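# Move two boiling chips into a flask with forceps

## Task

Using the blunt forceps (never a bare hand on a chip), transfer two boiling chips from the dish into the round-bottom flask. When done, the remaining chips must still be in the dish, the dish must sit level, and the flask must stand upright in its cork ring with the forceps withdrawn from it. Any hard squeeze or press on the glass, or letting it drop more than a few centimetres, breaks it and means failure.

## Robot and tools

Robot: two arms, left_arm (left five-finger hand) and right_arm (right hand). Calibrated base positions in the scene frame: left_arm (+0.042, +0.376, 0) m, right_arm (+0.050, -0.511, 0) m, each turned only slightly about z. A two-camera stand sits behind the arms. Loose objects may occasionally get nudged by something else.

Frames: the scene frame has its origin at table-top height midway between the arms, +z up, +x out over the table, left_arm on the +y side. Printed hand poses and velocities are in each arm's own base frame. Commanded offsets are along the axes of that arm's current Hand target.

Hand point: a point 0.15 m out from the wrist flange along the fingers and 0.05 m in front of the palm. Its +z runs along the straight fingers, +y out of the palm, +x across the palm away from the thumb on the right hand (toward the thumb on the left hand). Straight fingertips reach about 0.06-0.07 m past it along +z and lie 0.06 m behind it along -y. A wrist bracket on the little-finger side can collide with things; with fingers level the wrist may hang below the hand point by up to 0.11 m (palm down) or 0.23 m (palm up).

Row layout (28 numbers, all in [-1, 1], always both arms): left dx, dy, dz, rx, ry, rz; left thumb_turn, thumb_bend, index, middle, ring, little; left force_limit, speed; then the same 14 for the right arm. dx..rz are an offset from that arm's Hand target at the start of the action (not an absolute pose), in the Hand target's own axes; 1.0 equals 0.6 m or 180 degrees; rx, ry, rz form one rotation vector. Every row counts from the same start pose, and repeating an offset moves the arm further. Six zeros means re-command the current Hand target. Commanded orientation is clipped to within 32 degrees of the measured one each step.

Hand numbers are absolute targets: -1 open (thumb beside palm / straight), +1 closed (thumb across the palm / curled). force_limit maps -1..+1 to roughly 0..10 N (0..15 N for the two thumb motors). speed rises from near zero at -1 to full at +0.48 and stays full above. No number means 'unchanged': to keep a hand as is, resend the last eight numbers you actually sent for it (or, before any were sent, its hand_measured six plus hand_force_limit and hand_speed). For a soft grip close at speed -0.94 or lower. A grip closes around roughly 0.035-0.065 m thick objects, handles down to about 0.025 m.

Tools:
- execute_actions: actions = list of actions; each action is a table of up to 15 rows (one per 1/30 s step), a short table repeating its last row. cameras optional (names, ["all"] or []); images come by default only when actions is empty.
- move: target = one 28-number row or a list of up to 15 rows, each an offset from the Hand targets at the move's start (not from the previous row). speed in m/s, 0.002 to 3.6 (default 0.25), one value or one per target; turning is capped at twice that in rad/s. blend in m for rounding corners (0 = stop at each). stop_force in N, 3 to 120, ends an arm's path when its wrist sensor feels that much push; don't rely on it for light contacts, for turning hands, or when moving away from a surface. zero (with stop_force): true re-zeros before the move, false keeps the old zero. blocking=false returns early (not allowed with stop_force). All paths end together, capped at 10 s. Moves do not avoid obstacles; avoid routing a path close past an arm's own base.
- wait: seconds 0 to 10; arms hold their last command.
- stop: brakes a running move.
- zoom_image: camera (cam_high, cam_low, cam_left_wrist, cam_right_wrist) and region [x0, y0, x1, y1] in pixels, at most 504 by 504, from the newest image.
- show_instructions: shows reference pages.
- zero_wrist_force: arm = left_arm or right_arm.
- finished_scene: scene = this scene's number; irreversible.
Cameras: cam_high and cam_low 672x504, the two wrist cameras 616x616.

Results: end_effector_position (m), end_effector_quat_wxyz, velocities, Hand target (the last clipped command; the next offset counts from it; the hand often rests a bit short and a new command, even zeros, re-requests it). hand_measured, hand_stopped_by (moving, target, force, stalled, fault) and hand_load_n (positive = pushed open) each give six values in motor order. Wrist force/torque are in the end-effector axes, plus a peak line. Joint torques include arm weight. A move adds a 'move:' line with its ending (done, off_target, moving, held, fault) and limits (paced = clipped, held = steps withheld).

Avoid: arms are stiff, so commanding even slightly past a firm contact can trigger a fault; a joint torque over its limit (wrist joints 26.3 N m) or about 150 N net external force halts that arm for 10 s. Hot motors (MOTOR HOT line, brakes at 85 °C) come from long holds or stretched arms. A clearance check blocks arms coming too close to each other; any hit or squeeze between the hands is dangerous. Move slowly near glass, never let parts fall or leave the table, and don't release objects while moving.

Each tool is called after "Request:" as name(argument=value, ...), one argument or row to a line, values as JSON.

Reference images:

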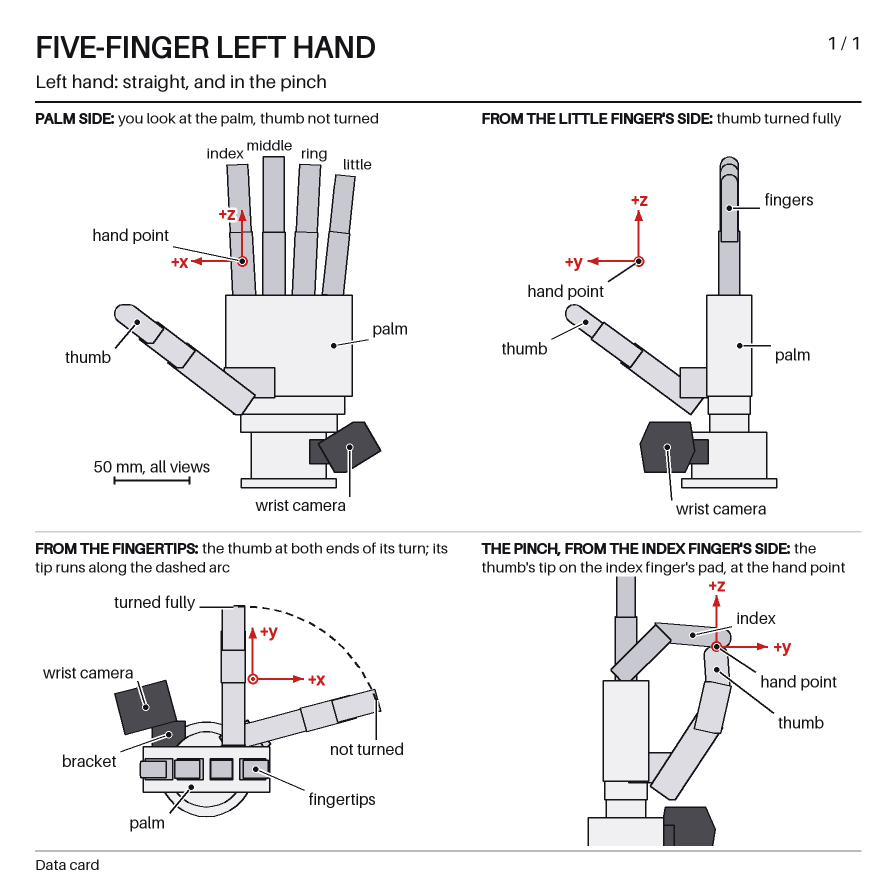

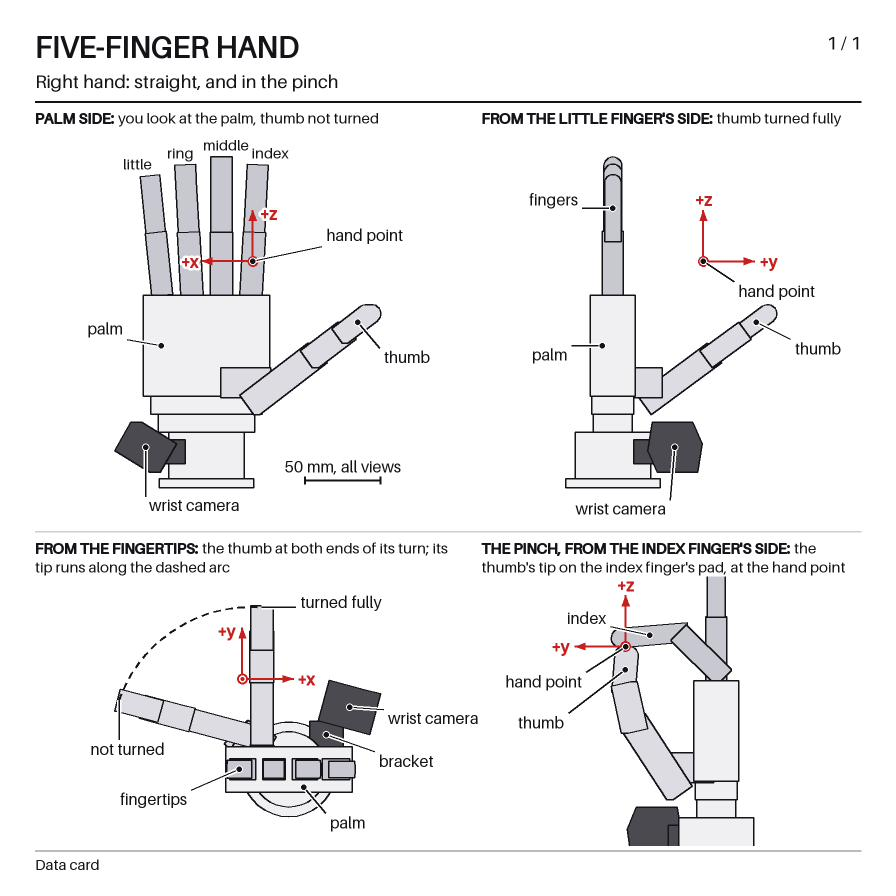

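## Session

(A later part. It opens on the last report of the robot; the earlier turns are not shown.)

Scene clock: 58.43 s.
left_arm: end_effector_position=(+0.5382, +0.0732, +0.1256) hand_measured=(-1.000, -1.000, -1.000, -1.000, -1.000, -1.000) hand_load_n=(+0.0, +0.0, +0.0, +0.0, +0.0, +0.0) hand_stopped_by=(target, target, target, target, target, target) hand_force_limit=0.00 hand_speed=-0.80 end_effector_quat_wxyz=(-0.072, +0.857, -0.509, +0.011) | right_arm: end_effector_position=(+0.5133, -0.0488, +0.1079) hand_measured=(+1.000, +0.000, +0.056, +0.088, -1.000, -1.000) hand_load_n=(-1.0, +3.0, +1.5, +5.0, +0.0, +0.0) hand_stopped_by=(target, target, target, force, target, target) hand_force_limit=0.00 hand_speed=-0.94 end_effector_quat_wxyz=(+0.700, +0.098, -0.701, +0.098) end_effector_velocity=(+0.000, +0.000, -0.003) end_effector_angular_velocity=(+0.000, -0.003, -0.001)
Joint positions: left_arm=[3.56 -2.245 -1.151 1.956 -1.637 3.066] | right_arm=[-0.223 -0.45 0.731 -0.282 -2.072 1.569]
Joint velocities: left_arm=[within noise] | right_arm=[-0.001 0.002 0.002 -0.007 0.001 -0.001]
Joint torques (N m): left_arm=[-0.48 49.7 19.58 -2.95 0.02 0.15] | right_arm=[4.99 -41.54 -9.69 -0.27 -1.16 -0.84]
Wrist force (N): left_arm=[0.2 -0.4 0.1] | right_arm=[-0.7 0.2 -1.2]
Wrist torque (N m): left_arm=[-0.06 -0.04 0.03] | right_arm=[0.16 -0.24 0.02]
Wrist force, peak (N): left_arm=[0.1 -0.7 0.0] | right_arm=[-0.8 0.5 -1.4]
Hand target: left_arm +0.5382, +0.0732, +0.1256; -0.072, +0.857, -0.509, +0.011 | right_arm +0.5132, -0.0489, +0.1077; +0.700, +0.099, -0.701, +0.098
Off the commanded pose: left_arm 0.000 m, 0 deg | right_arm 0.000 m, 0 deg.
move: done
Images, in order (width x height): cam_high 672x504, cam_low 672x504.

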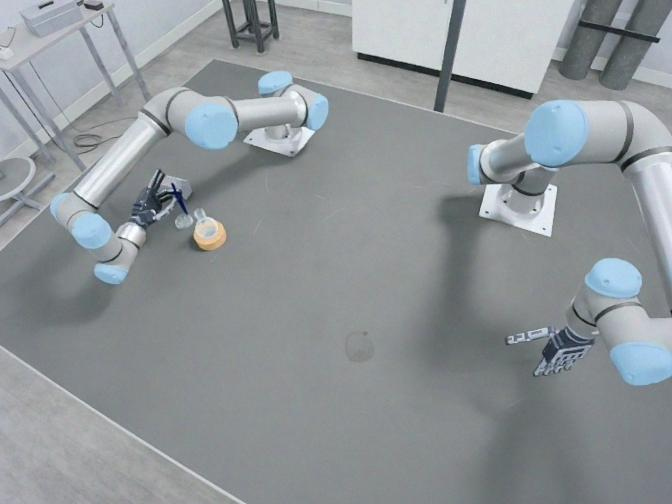

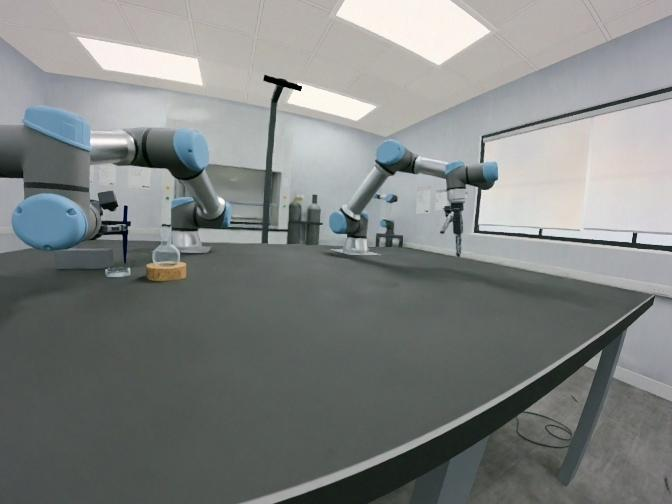

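Request:
zoom_image(
  camera="cam_high",
  region=[180, 205, 196, 221],
)

Request:
zoom_image(
  camera="cam_low",
  region=[118, 255, 134, 271],
)

Request:
zoom_image(
  camera="cam_high",
  region=[200, 222, 218, 240],
)

Scaled by 31.500 from the camera's 672x504 image, which has a finer 960x720 frame.

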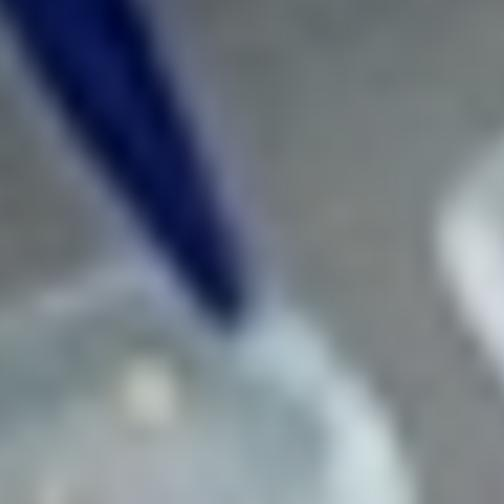

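Scaled by 31.500 from the camera's 672x504 image, which has a finer 960x720 frame.

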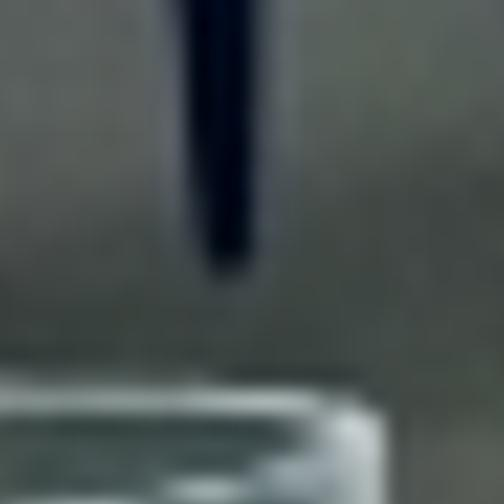

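Scaled by 28.000 from the camera's 672x504 image, which has a finer 960x720 frame.

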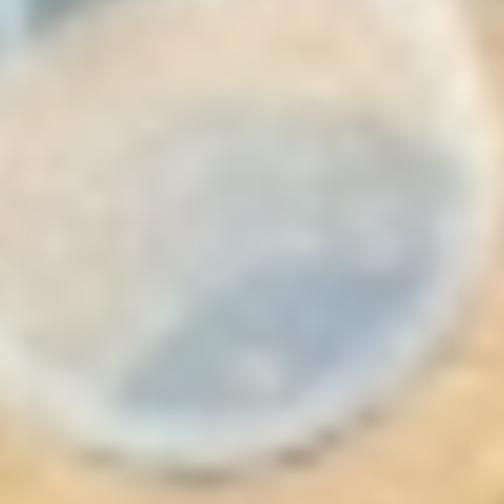

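Request:
move(
  target=[
    [0,0,0,0,0,0,-1,-1,-1,-1,-1,-1,0,-0.8,0,0,0,0,0,0,1,0,0.026,0.062,-1,-1,0,-0.9],
    [0,0,0,0,0,0,-1,-1,-1,-1,-1,-1,0,-0.8,0,-0.0331,0.0095,0,0,0,1,0,0.026,0.062,-1,-1,0,-0.9],
  ],
  speed=0.06,
  cameras=["cam_high","cam_low","cam_right_wrist"],
)

Request:
zoom_image(
  camera="cam_low",
  region=[103, 258, 133, 280],
)

Request:
zoom_image(
  camera="cam_high",
  region=[173, 210, 195, 230],
)

Request:
zoom_image(
  camera="cam_right_wrist",
  region=[220, 360, 340, 460],
)

Scene clock: 61.53 s.
left_arm: end_effector_position=(+0.5382, +0.0732, +0.1256) hand_measured=(-1.000, -1.000, -1.000, -1.000, -1.000, -1.000) hand_load_n=(+0.0, +0.0, +0.0, +0.0, +0.0, +0.0) hand_stopped_by=(target, target, target, target, target, target) hand_force_limit=0.00 hand_speed=-0.80 end_effector_quat_wxyz=(-0.072, +0.857, -0.509, +0.011) | right_arm: end_effector_position=(+0.5132, -0.0697, +0.1076) hand_measured=(+1.000, +0.000, +0.026, +0.062, -1.000, -1.000) hand_load_n=(-0.5, +1.5, +1.0, +1.5, +0.0, +0.0) hand_stopped_by=(target, target, target, target, target, target) hand_force_limit=0.00 hand_speed=-0.90 end_effector_quat_wxyz=(+0.700, +0.098, -0.701, +0.098)
Joint positions: left_arm=[3.56 -2.245 -1.151 1.956 -1.637 3.066] | right_arm=[-0.25 -0.445 0.722 -0.278 -2.099 1.569]
Joint torques (N m): left_arm=[-0.37 49.37 19.73 -2.98 0.09 0.13] | right_arm=[11.75 -50.34 -10.81 1.84 1.24 -0.57]
Wrist force (N): left_arm=[0.2 -0.3 0.2] | right_arm=[-0.9 0.2 -1.3]
Wrist torque (N m): left_arm=[-0.06 -0.03 0.03] | right_arm=[0.15 -0.21 0.00]
Wrist force, peak (N): left_arm=[0.0 -0.7 0.0] | right_arm=[-0.8 0.9 -1.4]
Hand target: left_arm +0.5382, +0.0732, +0.1256; -0.072, +0.857, -0.509, +0.011 | right_arm +0.5132, -0.0695, +0.1076; +0.700, +0.099, -0.701, +0.098
Off the commanded pose: left_arm 0.000 m, 0 deg | right_arm 0.000 m, 0 deg.
move: done
Images, in order (width x height): cam_high 672x504, cam_low 672x504, cam_right_wrist 616x616.

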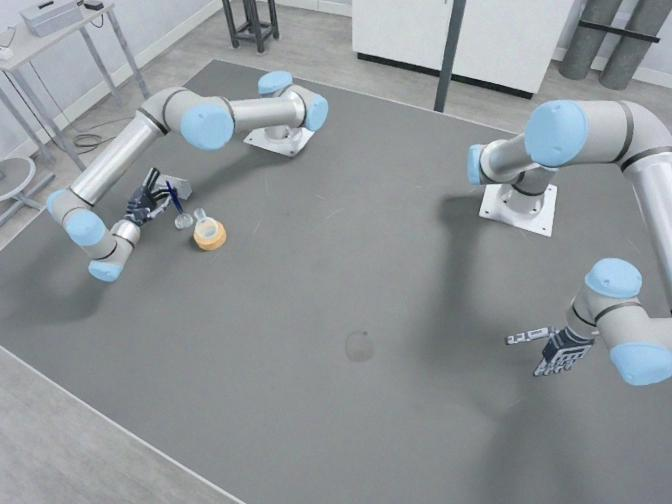

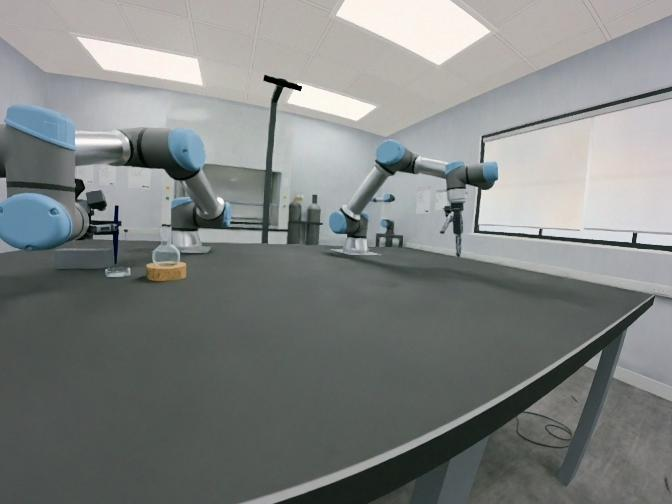

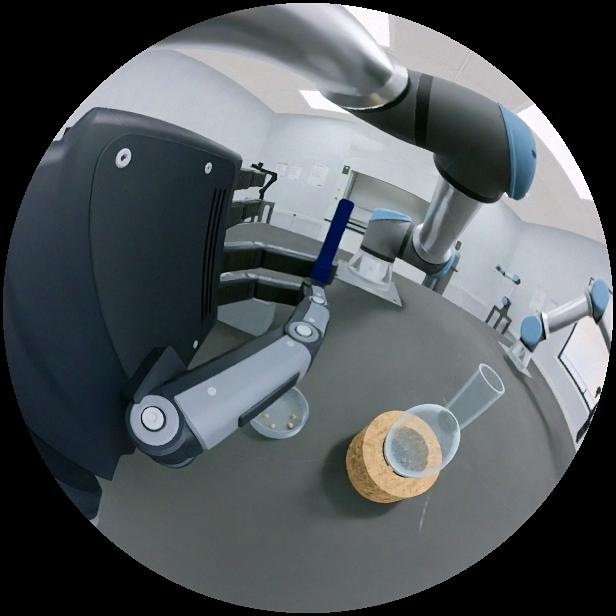

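Scaled by 16.800 from the camera's 672x504 image, which has a finer 960x720 frame.

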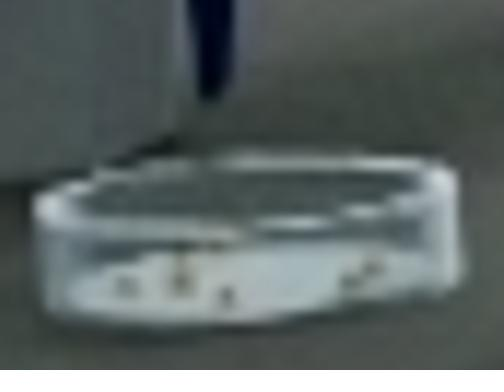

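Scaled by 22.909 from the camera's 672x504 image, which has a finer 960x720 frame.

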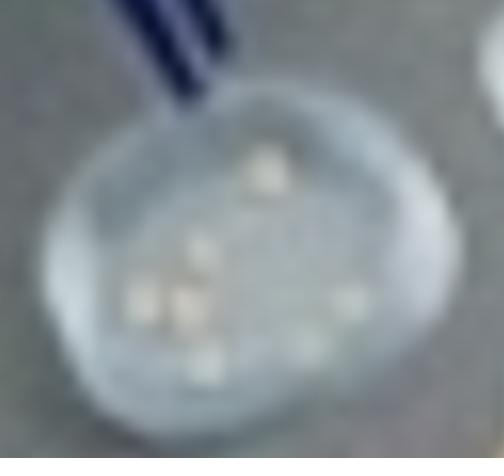

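Scaled by 4.200 from the camera's 616x616 image, which has a finer 880x880 frame.

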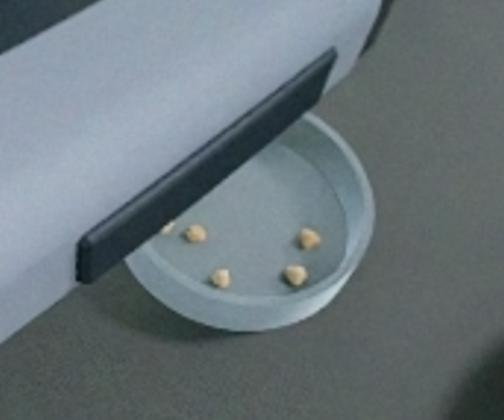

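Request:
move(
  target=[
    [0,0,0,0,0,0,-1,-1,-1,-1,-1,-1,0,-0.8,-0.02,-0.0015,0.0008,0,0,0,1,0,0.026,0.062,-1,-1,0,-0.9],
    [0,0,0,0,0,0,-1,-1,-1,-1,-1,-1,0,-0.8,-0.0403,-0.0015,0.0008,0,0,0,1,0,0.026,0.062,-1,-1,0,-0.9],
  ],
  speed=[0.04,0.02],
  stop_force=3,
  cameras=["cam_high","cam_low"],
)

Request:
zoom_image(
  camera="cam_low",
  region=[103, 258, 133, 280],
)

Request:
zoom_image(
  camera="cam_high",
  region=[173, 210, 195, 230],
)

Scene clock: 65.50 s.
left_arm: end_effector_position=(+0.5382, +0.0732, +0.1256) hand_measured=(-1.000, -1.000, -1.000, -1.000, -1.000, -1.000) hand_load_n=(+0.0, +0.0, +0.0, +0.0, +0.0, +0.0) hand_stopped_by=(target, target, target, target, target, target) hand_force_limit=0.00 hand_speed=-0.80 end_effector_quat_wxyz=(-0.072, +0.857, -0.509, +0.011) | right_arm: end_effector_position=(+0.5130, -0.0705, +0.0835) hand_measured=(+1.000, +0.000, +0.026, +0.062, -1.000, -1.000) hand_load_n=(-0.5, +1.5, +1.5, +2.0, +0.0, +0.0) hand_stopped_by=(target, target, target, target, target, target) hand_force_limit=0.00 hand_speed=-0.90 end_effector_quat_wxyz=(+0.700, +0.099, -0.701, +0.098)
Joint positions: left_arm=[3.56 -2.245 -1.151 1.956 -1.637 3.066] | right_arm=[-0.251 -0.421 0.737 -0.317 -2.1 1.569]
Joint torques (N m): left_arm=[-0.47 49.37 19.69 -3.18 0.06 0.04] | right_arm=[-12.14 -66.91 -22.39 3.08 0.66 -0.79]
Wrist force (N): left_arm=[0.1 0.1 -0.2] | right_arm=[-0.9 0.2 -1.2]
Wrist torque (N m): left_arm=[0.02 -0.03 0.00] | right_arm=[0.15 -0.22 -0.01]
Wrist force, peak (N): left_arm=[0.2 -0.7 0.3] | right_arm=[-0.9 0.3 -1.5]
Hand target: left_arm +0.5382, +0.0732, +0.1256; -0.072, +0.857, -0.509, +0.011 | right_arm +0.5130, -0.0705, +0.0835; +0.700, +0.099, -0.701, +0.098
Off the commanded pose: left_arm 0.000 m, 0 deg | right_arm 0.000 m, 0 deg.
move: done
Images, in order (width x height): cam_high 672x504, cam_low 672x504.

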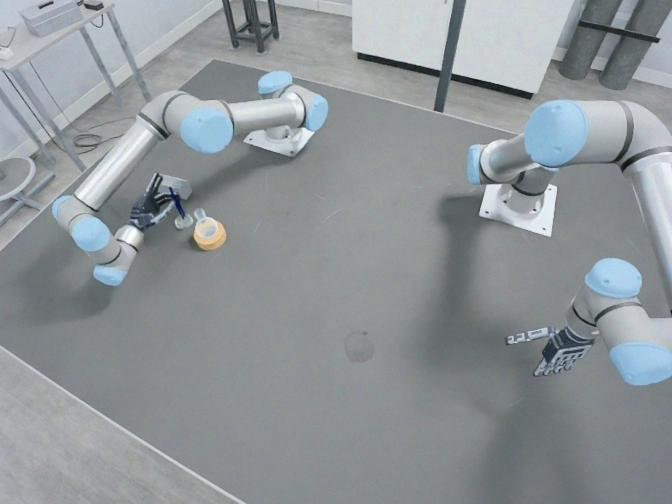

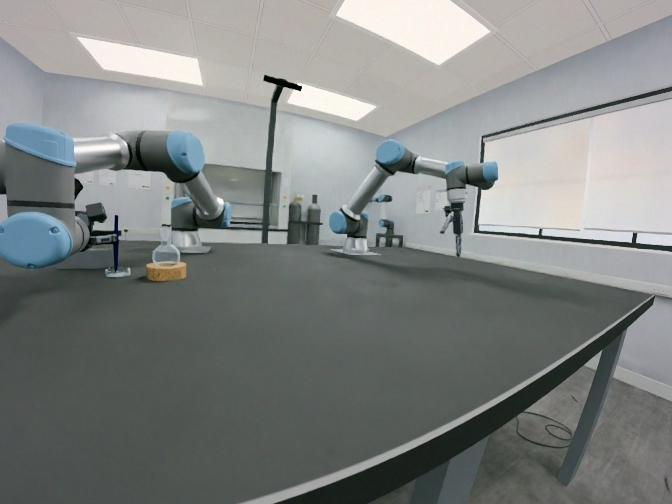

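Scaled by 16.800 from the camera's 672x504 image, which has a finer 960x720 frame.

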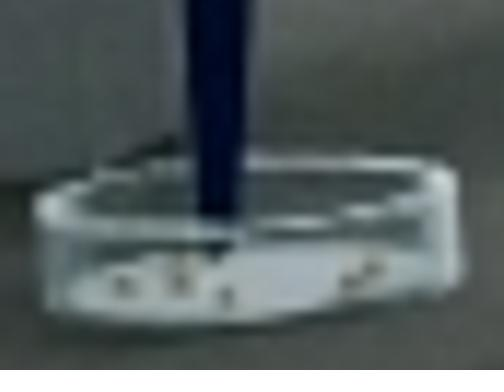

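Scaled by 22.909 from the camera's 672x504 image, which has a finer 960x720 frame.

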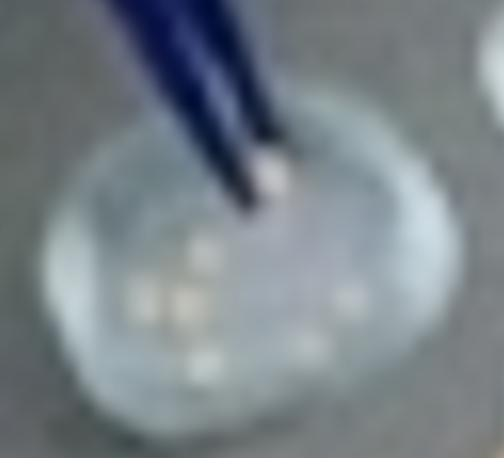

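Request:
move(
  target=[
    [0,0,0,0,0,0,-1,-1,-1,-1,-1,-1,0,-0.8,0,0,0,0,0,0,1,0,0.056,0.093,-1,-1,0,-0.94],
    [0,0,0,0,0,0,-1,-1,-1,-1,-1,-1,0,-0.8,0.04,0,0,0,0,0,1,0,0.056,0.093,-1,-1,0,-0.94],
  ],
  speed=0.04,
  cameras=["cam_high","cam_low"],
)

Request:
zoom_image(
  camera="cam_low",
  region=[103, 250, 133, 280],
)

Request:
zoom_image(
  camera="cam_high",
  region=[171, 205, 196, 230],
)

Scene clock: 67.53 s.
left_arm: end_effector_position=(+0.5382, +0.0732, +0.1256) hand_measured=(-1.000, -1.000, -1.000, -1.000, -1.000, -1.000) hand_load_n=(+0.0, +0.0, +0.0, +0.5, +0.0, +0.0) hand_stopped_by=(target, target, target, target, target, target) hand_force_limit=0.00 hand_speed=-0.80 end_effector_quat_wxyz=(-0.072, +0.857, -0.509, +0.011) | right_arm: end_effector_position=(+0.5130, -0.0705, +0.1077) hand_measured=(+1.000, +0.000, +0.056, +0.088, -1.000, -1.000) hand_load_n=(-1.0, +3.5, +2.0, +6.0, +0.0, +0.0) hand_stopped_by=(target, target, target, force, target, target) hand_force_limit=0.00 hand_speed=-0.94 end_effector_quat_wxyz=(+0.700, +0.098, -0.701, +0.098) end_effector_velocity=(+0.000, -0.001, -0.003) end_effector_angular_velocity=(+0.001, -0.001, +0.003)
Joint positions: left_arm=[3.56 -2.245 -1.151 1.956 -1.637 3.066] | right_arm=[-0.251 -0.446 0.723 -0.278 -2.1 1.569]
Joint velocities: left_arm=[within noise] | right_arm=[0 0.002 0.003 -0.006 -0.003 -0.001]
Joint torques (N m): left_arm=[-1.01 49.66 19.09 -3.03 0.02 0.18] | right_arm=[-13.05 -39.64 -11.4 -0.38 -0.91 -1.02]
Wrist force (N): left_arm=[0.1 -0.3 0.1] | right_arm=[-0.7 0.3 -1.3]
Wrist torque (N m): left_arm=[-0.04 -0.01 0.01] | right_arm=[0.18 -0.23 0.01]
Wrist force, peak (N): left_arm=[-0.1 -0.7 -0.1] | right_arm=[-1.2 0.2 -1.3]
Hand target: left_arm +0.5382, +0.0732, +0.1256; -0.072, +0.857, -0.509, +0.011 | right_arm +0.5130, -0.0705, +0.1075; +0.700, +0.099, -0.701, +0.098
Off the commanded pose: left_arm 0.000 m, 0 deg | right_arm 0.000 m, 0 deg.
move: done
Images, in order (width x height): cam_high 672x504, cam_low 672x504.

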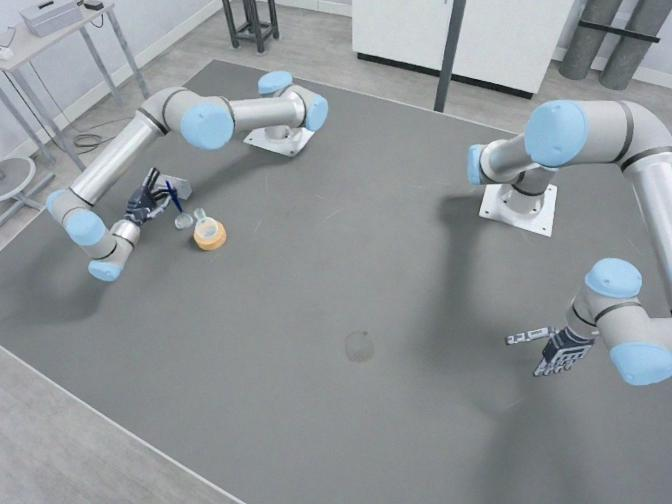

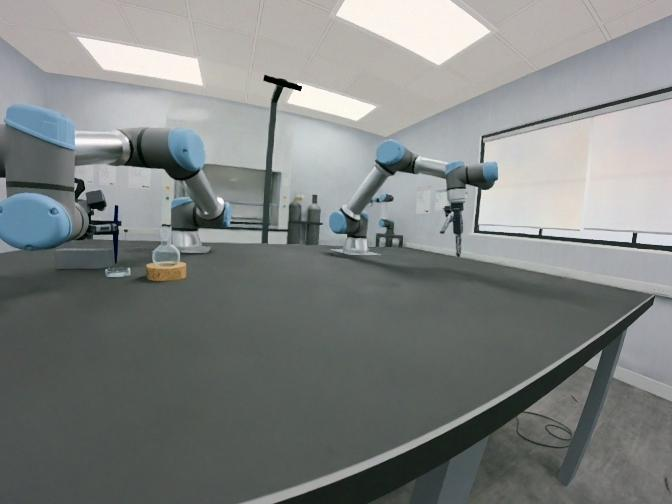

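Scaled by 16.800 from the camera's 672x504 image, which has a finer 960x720 frame.

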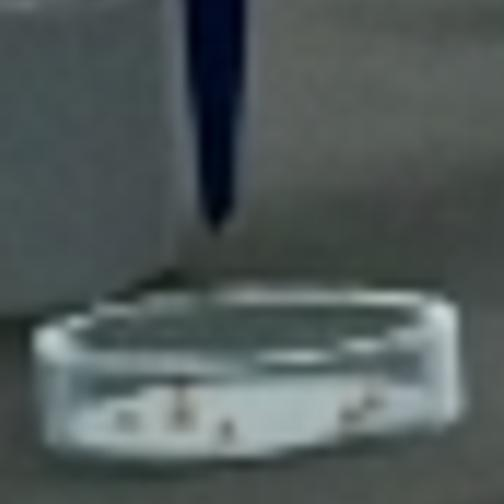

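Scaled by 20.160 from the camera's 672x504 image, which has a finer 960x720 frame.

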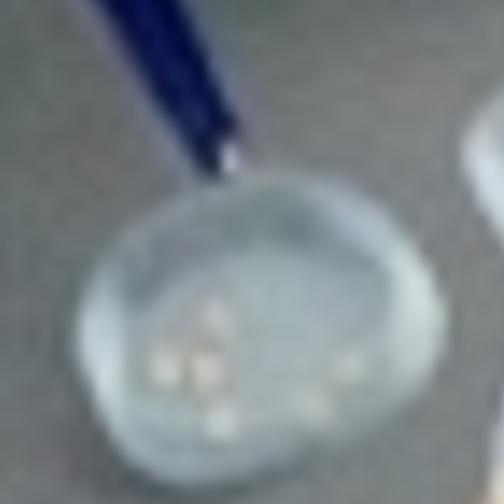

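Request:
move(
  target=[
    [0,0,0,0,0,0,-1,-1,-1,-1,-1,-1,0,-0.8,0.0875,-0.0435,0.087,-0.2556,0,0,1,0,0.056,0.093,-1,-1,0,-0.94],
    [0,0,0,0,0,0,-1,-1,-1,-1,-1,-1,0,-0.8,0.2125,0.0708,0.0022,-0.45,0,0,1,0,0.056,0.093,-1,-1,0,-0.94],
    [0,0,0,0,0,0,-1,-1,-1,-1,-1,-1,0,-0.8,0.2125,0.178,-0.0923,-0.5333,0,0,1,0,0.056,0.093,-1,-1,0,-0.94],
    [0,0,0,0,0,0,-1,-1,-1,-1,-1,-1,0,-0.8,0.182,0.178,-0.0923,-0.5333,0,0,1,0,0.056,0.093,-1,-1,0,-0.94],
  ],
  speed=[0.13,0.15,0.15,0.06],
  blend=[0.03,0.03,0,0],
  cameras=["cam_high","cam_low"],
)

Request:
zoom_image(
  camera="cam_low",
  region=[145, 205, 185, 245],
)

Request:
zoom_image(
  camera="cam_high",
  region=[182, 192, 222, 232],
)

Scene clock: 74.87 s.
left_arm: end_effector_position=(+0.5382, +0.0732, +0.1256) hand_measured=(-1.000, -1.000, -1.000, -1.000, -1.000, -1.000) hand_load_n=(+0.0, +0.0, +0.0, +0.0, +0.0, +0.0) hand_stopped_by=(target, target, target, target, target, target) hand_force_limit=0.00 hand_speed=-0.80 end_effector_quat_wxyz=(-0.072, +0.857, -0.509, +0.011) | right_arm: end_effector_position=(+0.5368, +0.0473, +0.2167) hand_measured=(+1.000, +0.000, +0.056, +0.088, -1.000, -1.000) hand_load_n=(-1.0, +3.5, +2.0, +6.0, +0.0, +0.0) hand_stopped_by=(target, target, target, force, target, target) hand_force_limit=0.00 hand_speed=-0.94 end_effector_quat_wxyz=(+0.542, -0.454, -0.541, -0.455) end_effector_velocity=(+0.000, +0.000, +0.002) end_effector_angular_velocity=(+0.000, +0.002, +0.001)
Joint positions: left_arm=[3.56 -2.245 -1.151 1.956 -1.637 3.066] | right_arm=[-0.622 -1.075 1.579 -0.502 -0.796 1.569]
Joint velocities: left_arm=[within noise] | right_arm=[0 -0.002 -0.002 0.005 -0.001 0.002]
Joint torques (N m): left_arm=[-0.54 49.33 19.84 -3.21 0.03 0.1] | right_arm=[-12.52 -49.34 -21.34 2.78 1.21 0.93]
Wrist force (N): left_arm=[0.2 -0.2 -0.1] | right_arm=[-1.0 0.2 -1.5]
Wrist torque (N m): left_arm=[-0.02 -0.03 0.02] | right_arm=[0.19 -0.20 0.06]
Wrist force, peak (N): left_arm=[0.2 -0.7 0.2] | right_arm=[-1.2 0.6 -1.6]
Hand target: left_arm +0.5382, +0.0732, +0.1256; -0.072, +0.857, -0.509, +0.011 | right_arm +0.5368, +0.0473, +0.2168; +0.542, -0.454, -0.541, -0.455
Off the commanded pose: left_arm 0.000 m, 0 deg | right_arm 0.000 m, 0 deg.
move: done
Images, in order (width x height): cam_high 672x504, cam_low 672x504.

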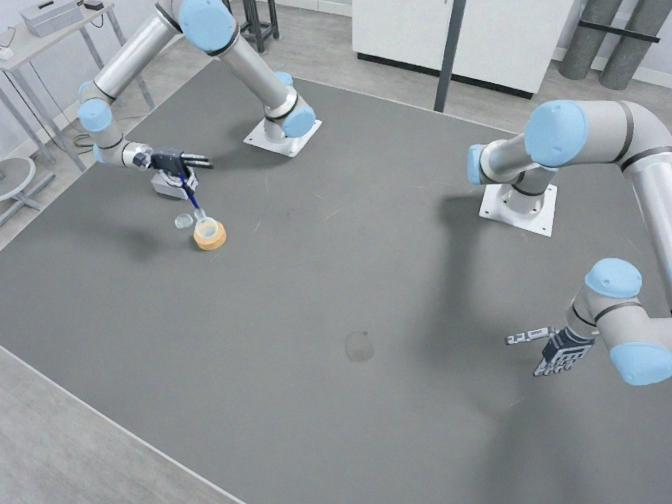

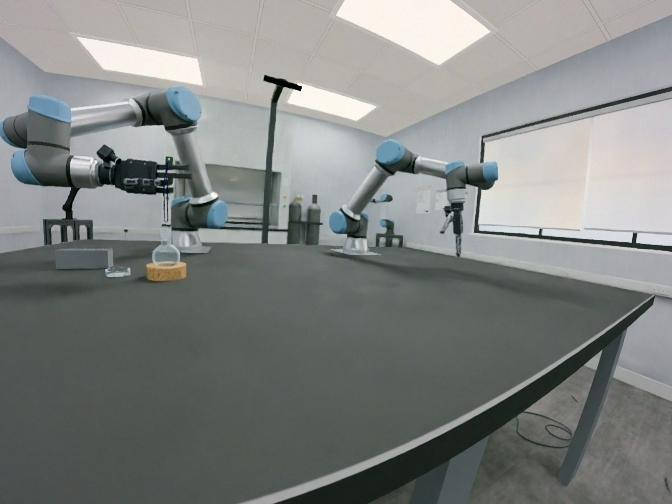

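Scaled by 12.600 from the camera's 672x504 image, which has a finer 960x720 frame.

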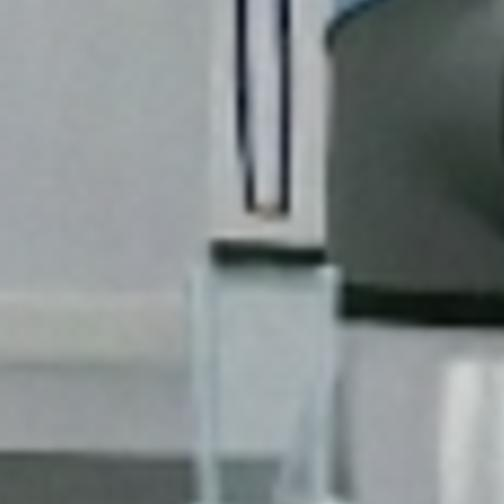

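Scaled by 12.600 from the camera's 672x504 image, which has a finer 960x720 frame.

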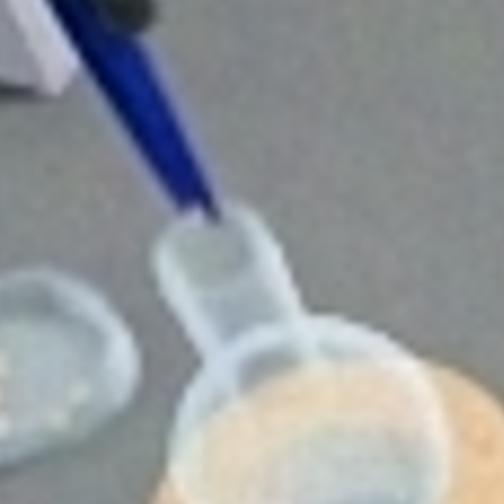

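Chip present and centred. Descend into the neck.

Request:
move(
  target=[0,0,0,0,0,0,-1,-1,-1,-1,-1,-1,0,-0.8,-0.0363,0,0,0,0,0,1,0,0.056,0.093,-1,-1,0,-0.94],
  speed=0.04,
  stop_force=3,
  cameras=[],
)

Request:
move(
  target=[
    [0,0,0,0,0,0,-1,-1,-1,-1,-1,-1,0,-0.8,0,0,0,0,0,0,1,0,0.026,0.062,-1,-1,0,-0.9],
    [0,0,0,0,0,0,-1,-1,-1,-1,-1,-1,0,-0.8,0.066,0,0,0,0,0,1,0,0.026,0.062,-1,-1,0,-0.9],
  ],
  speed=0.06,
  cameras=["cam_high","cam_low"],
)

Request:
zoom_image(
  camera="cam_high",
  region=[200, 222, 218, 240],
)

Request:
zoom_image(
  camera="cam_high",
  region=[180, 185, 220, 225],
)

Request:
zoom_image(
  camera="cam_low",
  region=[145, 205, 185, 275],
)

Scene clock: 76.73 s.
left_arm: end_effector_position=(+0.5382, +0.0732, +0.1256) hand_measured=(-1.000, -1.000, -1.000, -1.000, -1.000, -1.000) hand_load_n=(+0.0, +0.0, +0.0, +0.0, +0.0, +0.0) hand_stopped_by=(target, target, target, target, target, target) hand_force_limit=0.00 hand_speed=-0.80 end_effector_quat_wxyz=(-0.072, +0.857, -0.509, +0.011) | right_arm: end_effector_position=(+0.5368, +0.0473, +0.1950) hand_measured=(+1.000, +0.000, +0.056, +0.088, -1.000, -1.000) hand_load_n=(-1.0, +3.5, +2.0, +5.5, +0.0, +0.0) hand_stopped_by=(target, target, target, force, target, target) hand_force_limit=0.00 hand_speed=-0.94 end_effector_quat_wxyz=(+0.542, -0.454, -0.541, -0.455)
Joint positions: left_arm=[3.56 -2.245 -1.151 1.956 -1.637 3.066] | right_arm=[-0.622 -1.049 1.602 -0.551 -0.796 1.569]
Joint torques (N m): left_arm=[0 49.69 19.95 -3.24 0.08 0.17] | right_arm=[9.31 -48.72 -20.83 1.08 1.01 -0.91]
Wrist force (N): left_arm=[0.2 -0.2 0.0] | right_arm=[-1.0 0.4 -1.3]
Wrist torque (N m): left_arm=[-0.03 -0.03 0.01] | right_arm=[0.20 -0.21 0.06]
Wrist force, peak (N): left_arm=[0.3 -0.3 -0.4] | right_arm=[-1.5 0.2 -1.1]
Hand target: left_arm +0.5382, +0.0732, +0.1256; -0.072, +0.857, -0.509, +0.011 | right_arm +0.5368, +0.0473, +0.1950; +0.542, -0.454, -0.541, -0.455
Off the commanded pose: left_arm 0.000 m, 0 deg | right_arm 0.000 m, 0 deg.
move: done
No camera images: "cameras" was empty.

Scene clock: 78.23 s.
left_arm: end_effector_position=(+0.5382, +0.0732, +0.1256) hand_measured=(-1.000, -1.000, -1.000, -1.000, -1.000, -1.000) hand_load_n=(+0.0, +0.0, +0.0, +0.0, +0.0, +0.0) hand_stopped_by=(target, target, target, target, target, target) hand_force_limit=0.00 hand_speed=-0.80 end_effector_quat_wxyz=(-0.072, +0.857, -0.509, +0.011) | right_arm: end_effector_position=(+0.5368, +0.0473, +0.2347) hand_measured=(+1.000, +0.000, +0.026, +0.062, -1.000, -1.000) hand_load_n=(-0.5, +1.5, +1.5, +2.0, +0.0, +0.0) hand_stopped_by=(target, target, target, target, target, target) hand_force_limit=0.00 hand_speed=-0.90 end_effector_quat_wxyz=(+0.542, -0.454, -0.541, -0.455)
Joint positions: left_arm=[3.56 -2.245 -1.151 1.956 -1.637 3.066] | right_arm=[-0.622 -1.095 1.559 -0.462 -0.796 1.569]
Joint torques (N m): left_arm=[-0.03 49.72 19.52 -3.17 0 0.2] | right_arm=[-10.09 -22.69 -9.44 -0.35 -0.8 0.24]
Wrist force (N): left_arm=[0.1 -0.4 -0.2] | right_arm=[-0.8 0.2 -1.4]
Wrist torque (N m): left_arm=[-0.05 -0.02 0.01] | right_arm=[0.17 -0.24 0.06]
Wrist force, peak (N): left_arm=[0.5 -0.5 -0.1] | right_arm=[-1.3 0.1 -1.5]
Hand target: left_arm +0.5382, +0.0732, +0.1256; -0.072, +0.857, -0.509, +0.011 | right_arm +0.5368, +0.0472, +0.2346; +0.542, -0.454, -0.541, -0.455
Off the commanded pose: left_arm 0.000 m, 0 deg | right_arm 0.000 m, 0 deg.
move: done
Images, in order (width x height): cam_high 672x504, cam_low 672x504.

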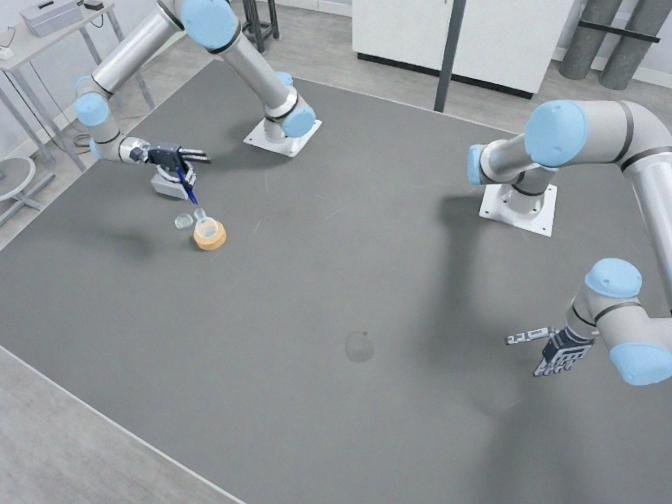

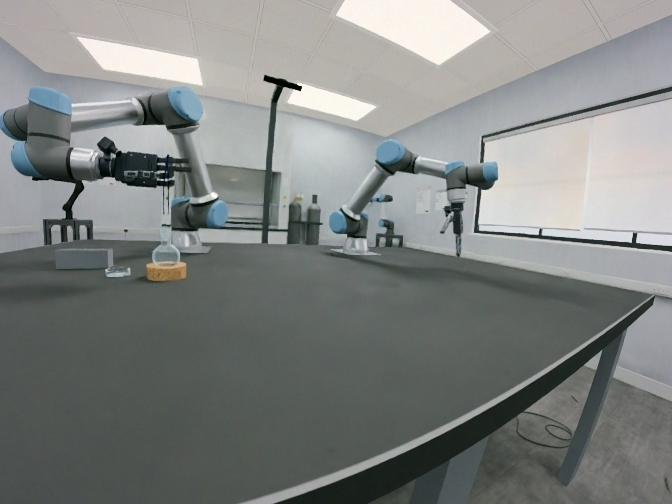

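Scaled by 28.000 from the camera's 672x504 image, which has a finer 960x720 frame.

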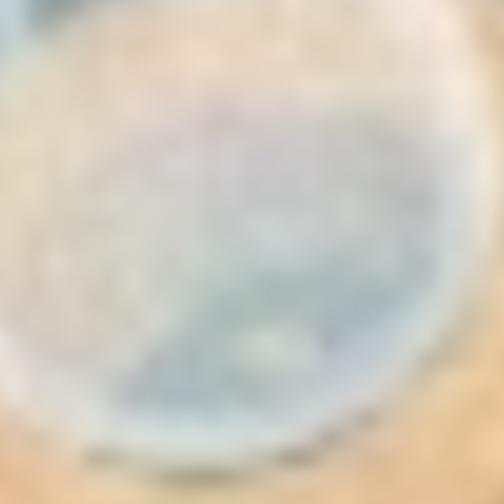

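Scaled by 12.600 from the camera's 672x504 image, which has a finer 960x720 frame.

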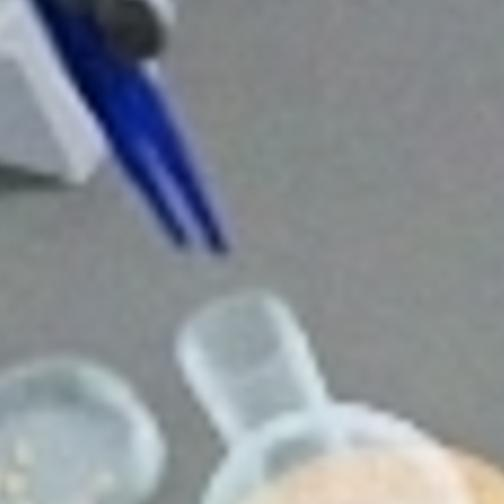

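Scaled by 7.200 from the camera's 672x504 image, which has a finer 960x720 frame.

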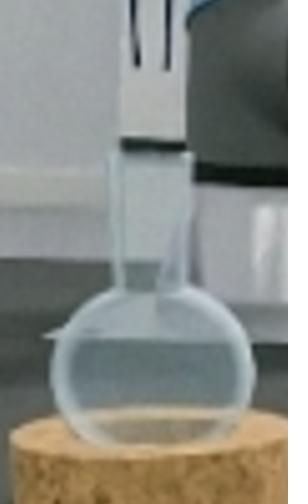

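Request:
move(
  target=[
    [0,0,0,0,0,0,-1,-1,-1,-1,-1,-1,0,-0.8,0,-0.0827,-0.116,0.0833,0,0,1,0,0.026,0.062,-1,-1,0,-0.9],
    [0,0,0,0,0,0,-1,-1,-1,-1,-1,-1,0,-0.8,-0.0743,-0.1522,-0.2222,0.2778,0,0,1,0,0.026,0.062,-1,-1,0,-0.9],
    [0,0,0,0,0,0,-1,-1,-1,-1,-1,-1,0,-0.8,-0.1243,-0.2197,-0.3153,0.4721,0,0,1,0,0.026,0.062,-1,-1,0,-0.9],
  ],
  speed=0.15,
  blend=[0.03,0.03,0],
  cameras=["cam_high","cam_low","cam_right_wrist"],
)

Request:
zoom_image(
  camera="cam_high",
  region=[140, 140, 220, 220],
)

Request:
zoom_image(
  camera="cam_right_wrist",
  region=[310, 420, 530, 560],
)

Scene clock: 84.30 s.
left_arm: end_effector_position=(+0.5382, +0.0732, +0.1256) hand_measured=(-1.000, -1.000, -1.000, -1.000, -1.000, -1.000) hand_load_n=(+0.0, +0.0, +0.0, +0.0, +0.0, +0.0) hand_stopped_by=(target, target, target, target, target, target) hand_force_limit=0.00 hand_speed=-0.80 end_effector_quat_wxyz=(-0.072, +0.857, -0.509, +0.011) | right_arm: end_effector_position=(+0.4398, -0.1617, +0.1598) hand_measured=(+1.000, +0.000, +0.026, +0.062, -1.000, -1.000) hand_load_n=(-0.5, +1.5, +1.0, +2.0, +0.0, +0.0) hand_stopped_by=(target, target, target, target, target, target) hand_force_limit=0.00 hand_speed=-0.90 end_effector_quat_wxyz=(+0.706, +0.031, -0.707, +0.030)
Joint positions: left_arm=[3.56 -2.245 -1.151 1.956 -1.637 3.066] | right_arm=[-0.466 -0.646 0.979 -0.333 -2.123 1.569]
Joint torques (N m): left_arm=[-0.09 50.14 20.14 -3.17 -0.04 0.04] | right_arm=[-12.72 -41.68 -20.8 3.06 -0.67 -1.35]
Wrist force (N): left_arm=[0.1 0.0 -0.2] | right_arm=[-1.0 0.5 -1.1]
Wrist torque (N m): left_arm=[0.01 -0.03 0.01] | right_arm=[0.18 -0.21 -0.02]
Wrist force, peak (N): left_arm=[0.5 -0.6 -0.1] | right_arm=[-1.2 0.2 -1.6]
Hand target: left_arm +0.5382, +0.0732, +0.1256; -0.072, +0.857, -0.509, +0.011 | right_arm +0.4397, -0.1618, +0.1597; +0.706, +0.031, -0.707, +0.030
Off the commanded pose: left_arm 0.000 m, 0 deg | right_arm 0.000 m, 0 deg.
move: done
Images, in order (width x height): cam_high 672x504, cam_low 672x504, cam_right_wrist 616x616.

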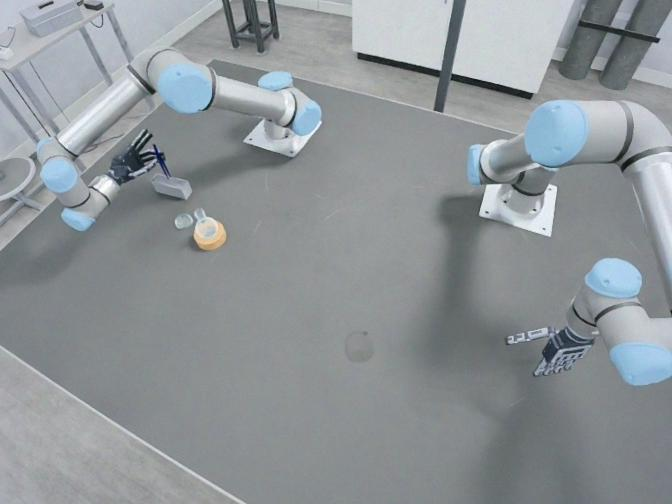

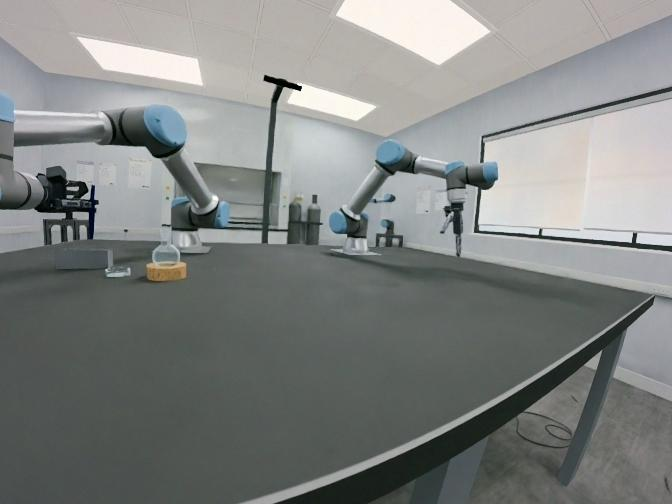

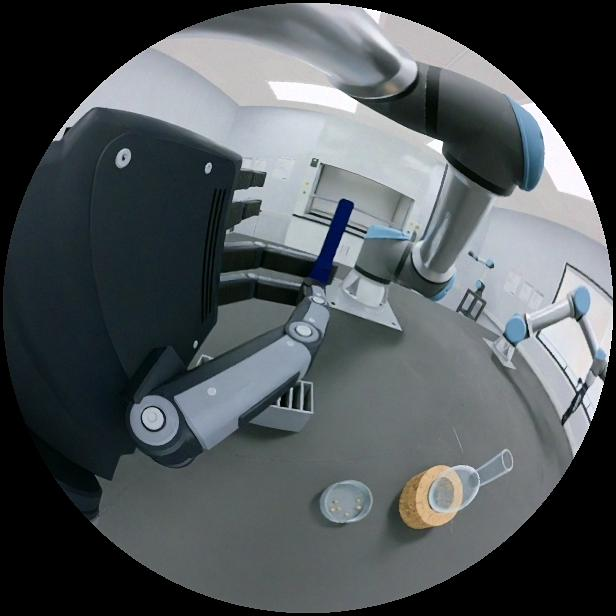

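Scaled by 6.300 from the camera's 672x504 image, which has a finer 960x720 frame.

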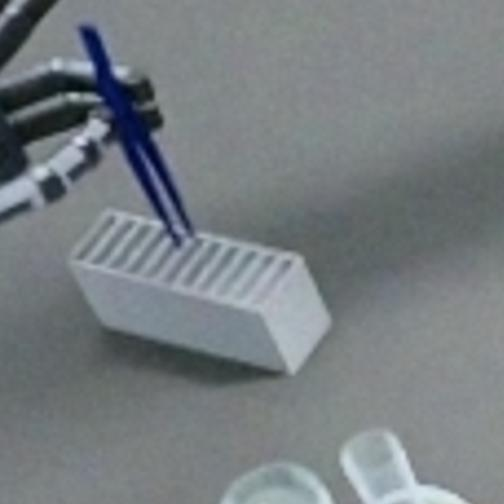

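Scaled by 2.291 from the camera's 616x616 image, which has a finer 880x880 frame.

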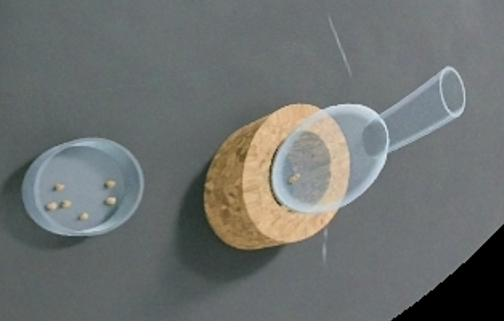

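Request:
zoom_image(
  camera="cam_right_wrist",
  region=[420, 470, 480, 520],
)

Request:
move(
  target=[0,0,0,0,0,0,-1,-1,-1,-1,-1,-1,0,-0.8,-0.06,0,0,0,0,0,1,0,0.026,0.062,-1,-1,0,-0.9],
  speed=0.04,
  stop_force=3,
  cameras=["cam_high","cam_low"],
)

Request:
zoom_image(
  camera="cam_high",
  region=[140, 140, 220, 220],
)

Scaled by 8.400 from the camera's 616x616 image, which has a finer 880x880 frame.

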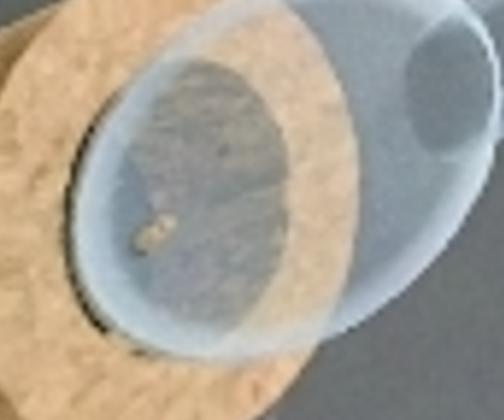

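Scene clock: 86.57 s.
left_arm: end_effector_position=(+0.5382, +0.0732, +0.1256) hand_measured=(-1.000, -1.000, -1.000, -1.000, -1.000, -1.000) hand_load_n=(+0.0, +0.0, +0.0, -0.5, +0.0, +0.0) hand_stopped_by=(target, target, target, target, target, target) hand_force_limit=0.00 hand_speed=-0.80 end_effector_quat_wxyz=(-0.072, +0.857, -0.509, +0.011) | right_arm: end_effector_position=(+0.4397, -0.1618, +0.1237) hand_measured=(+1.000, +0.000, +0.026, +0.062, -1.000, -1.000) hand_load_n=(-0.5, +1.5, +1.5, +2.0, +0.0, +0.0) hand_stopped_by=(target, target, target, target, target, target) hand_force_limit=0.00 hand_speed=-0.90 end_effector_quat_wxyz=(+0.706, +0.031, -0.707, +0.030)
Joint positions: left_arm=[3.56 -2.245 -1.151 1.956 -1.637 3.066] | right_arm=[-0.466 -0.61 1.007 -0.398 -2.123 1.569]
Joint torques (N m): left_arm=[-0.16 49.69 20.88 -3.34 0.06 0.13] | right_arm=[10.95 -63 -22.01 2.77 0.75 -0.07]
Wrist force (N): left_arm=[0.0 -0.1 0.0] | right_arm=[-0.8 0.3 -1.3]
Wrist torque (N m): left_arm=[0.00 -0.02 0.00] | right_arm=[0.16 -0.24 -0.01]
Wrist force, peak (N): left_arm=[0.0 -0.5 -0.5] | right_arm=[-1.3 0.2 -1.3]
Hand target: left_arm +0.5382, +0.0732, +0.1256; -0.072, +0.857, -0.509, +0.011 | right_arm +0.4398, -0.1618, +0.1237; +0.706, +0.031, -0.707, +0.030
Off the commanded pose: left_arm 0.000 m, 0 deg | right_arm 0.000 m, 0 deg.
move: done
Images, in order (width x height): cam_high 672x504, cam_low 672x504.

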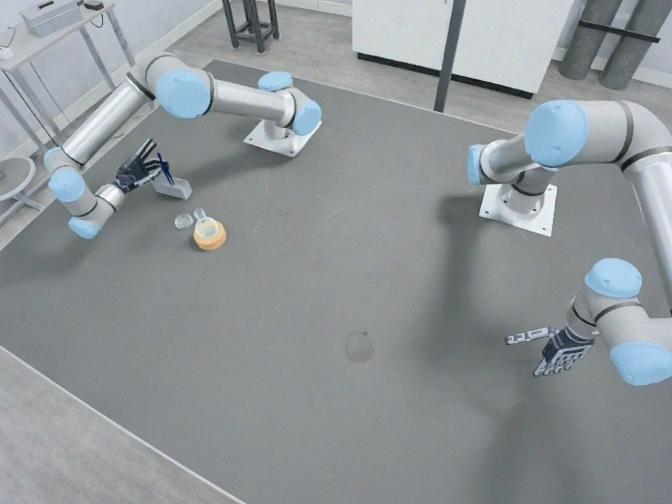

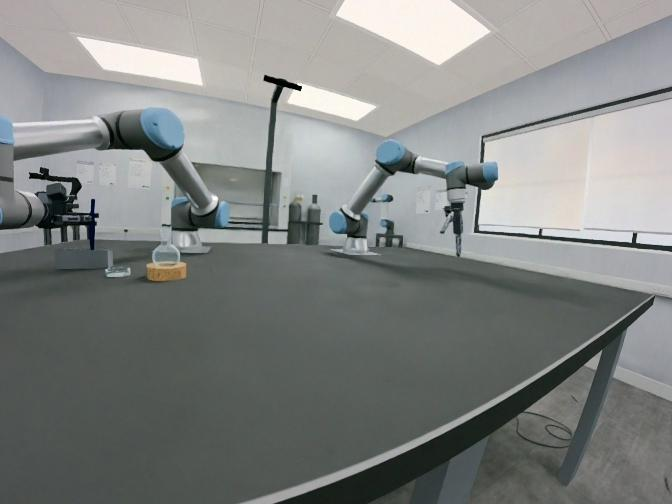

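Scaled by 6.300 from the camera's 672x504 image, which has a finer 960x720 frame.

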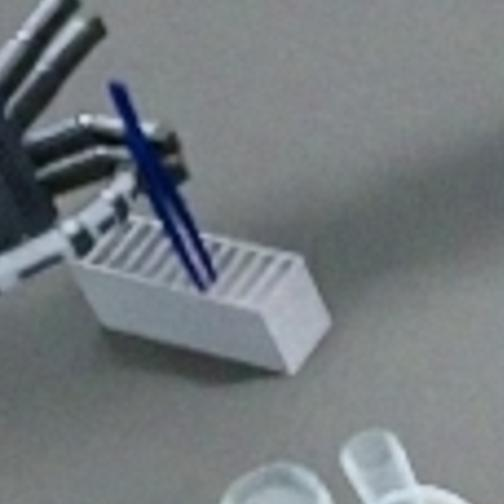

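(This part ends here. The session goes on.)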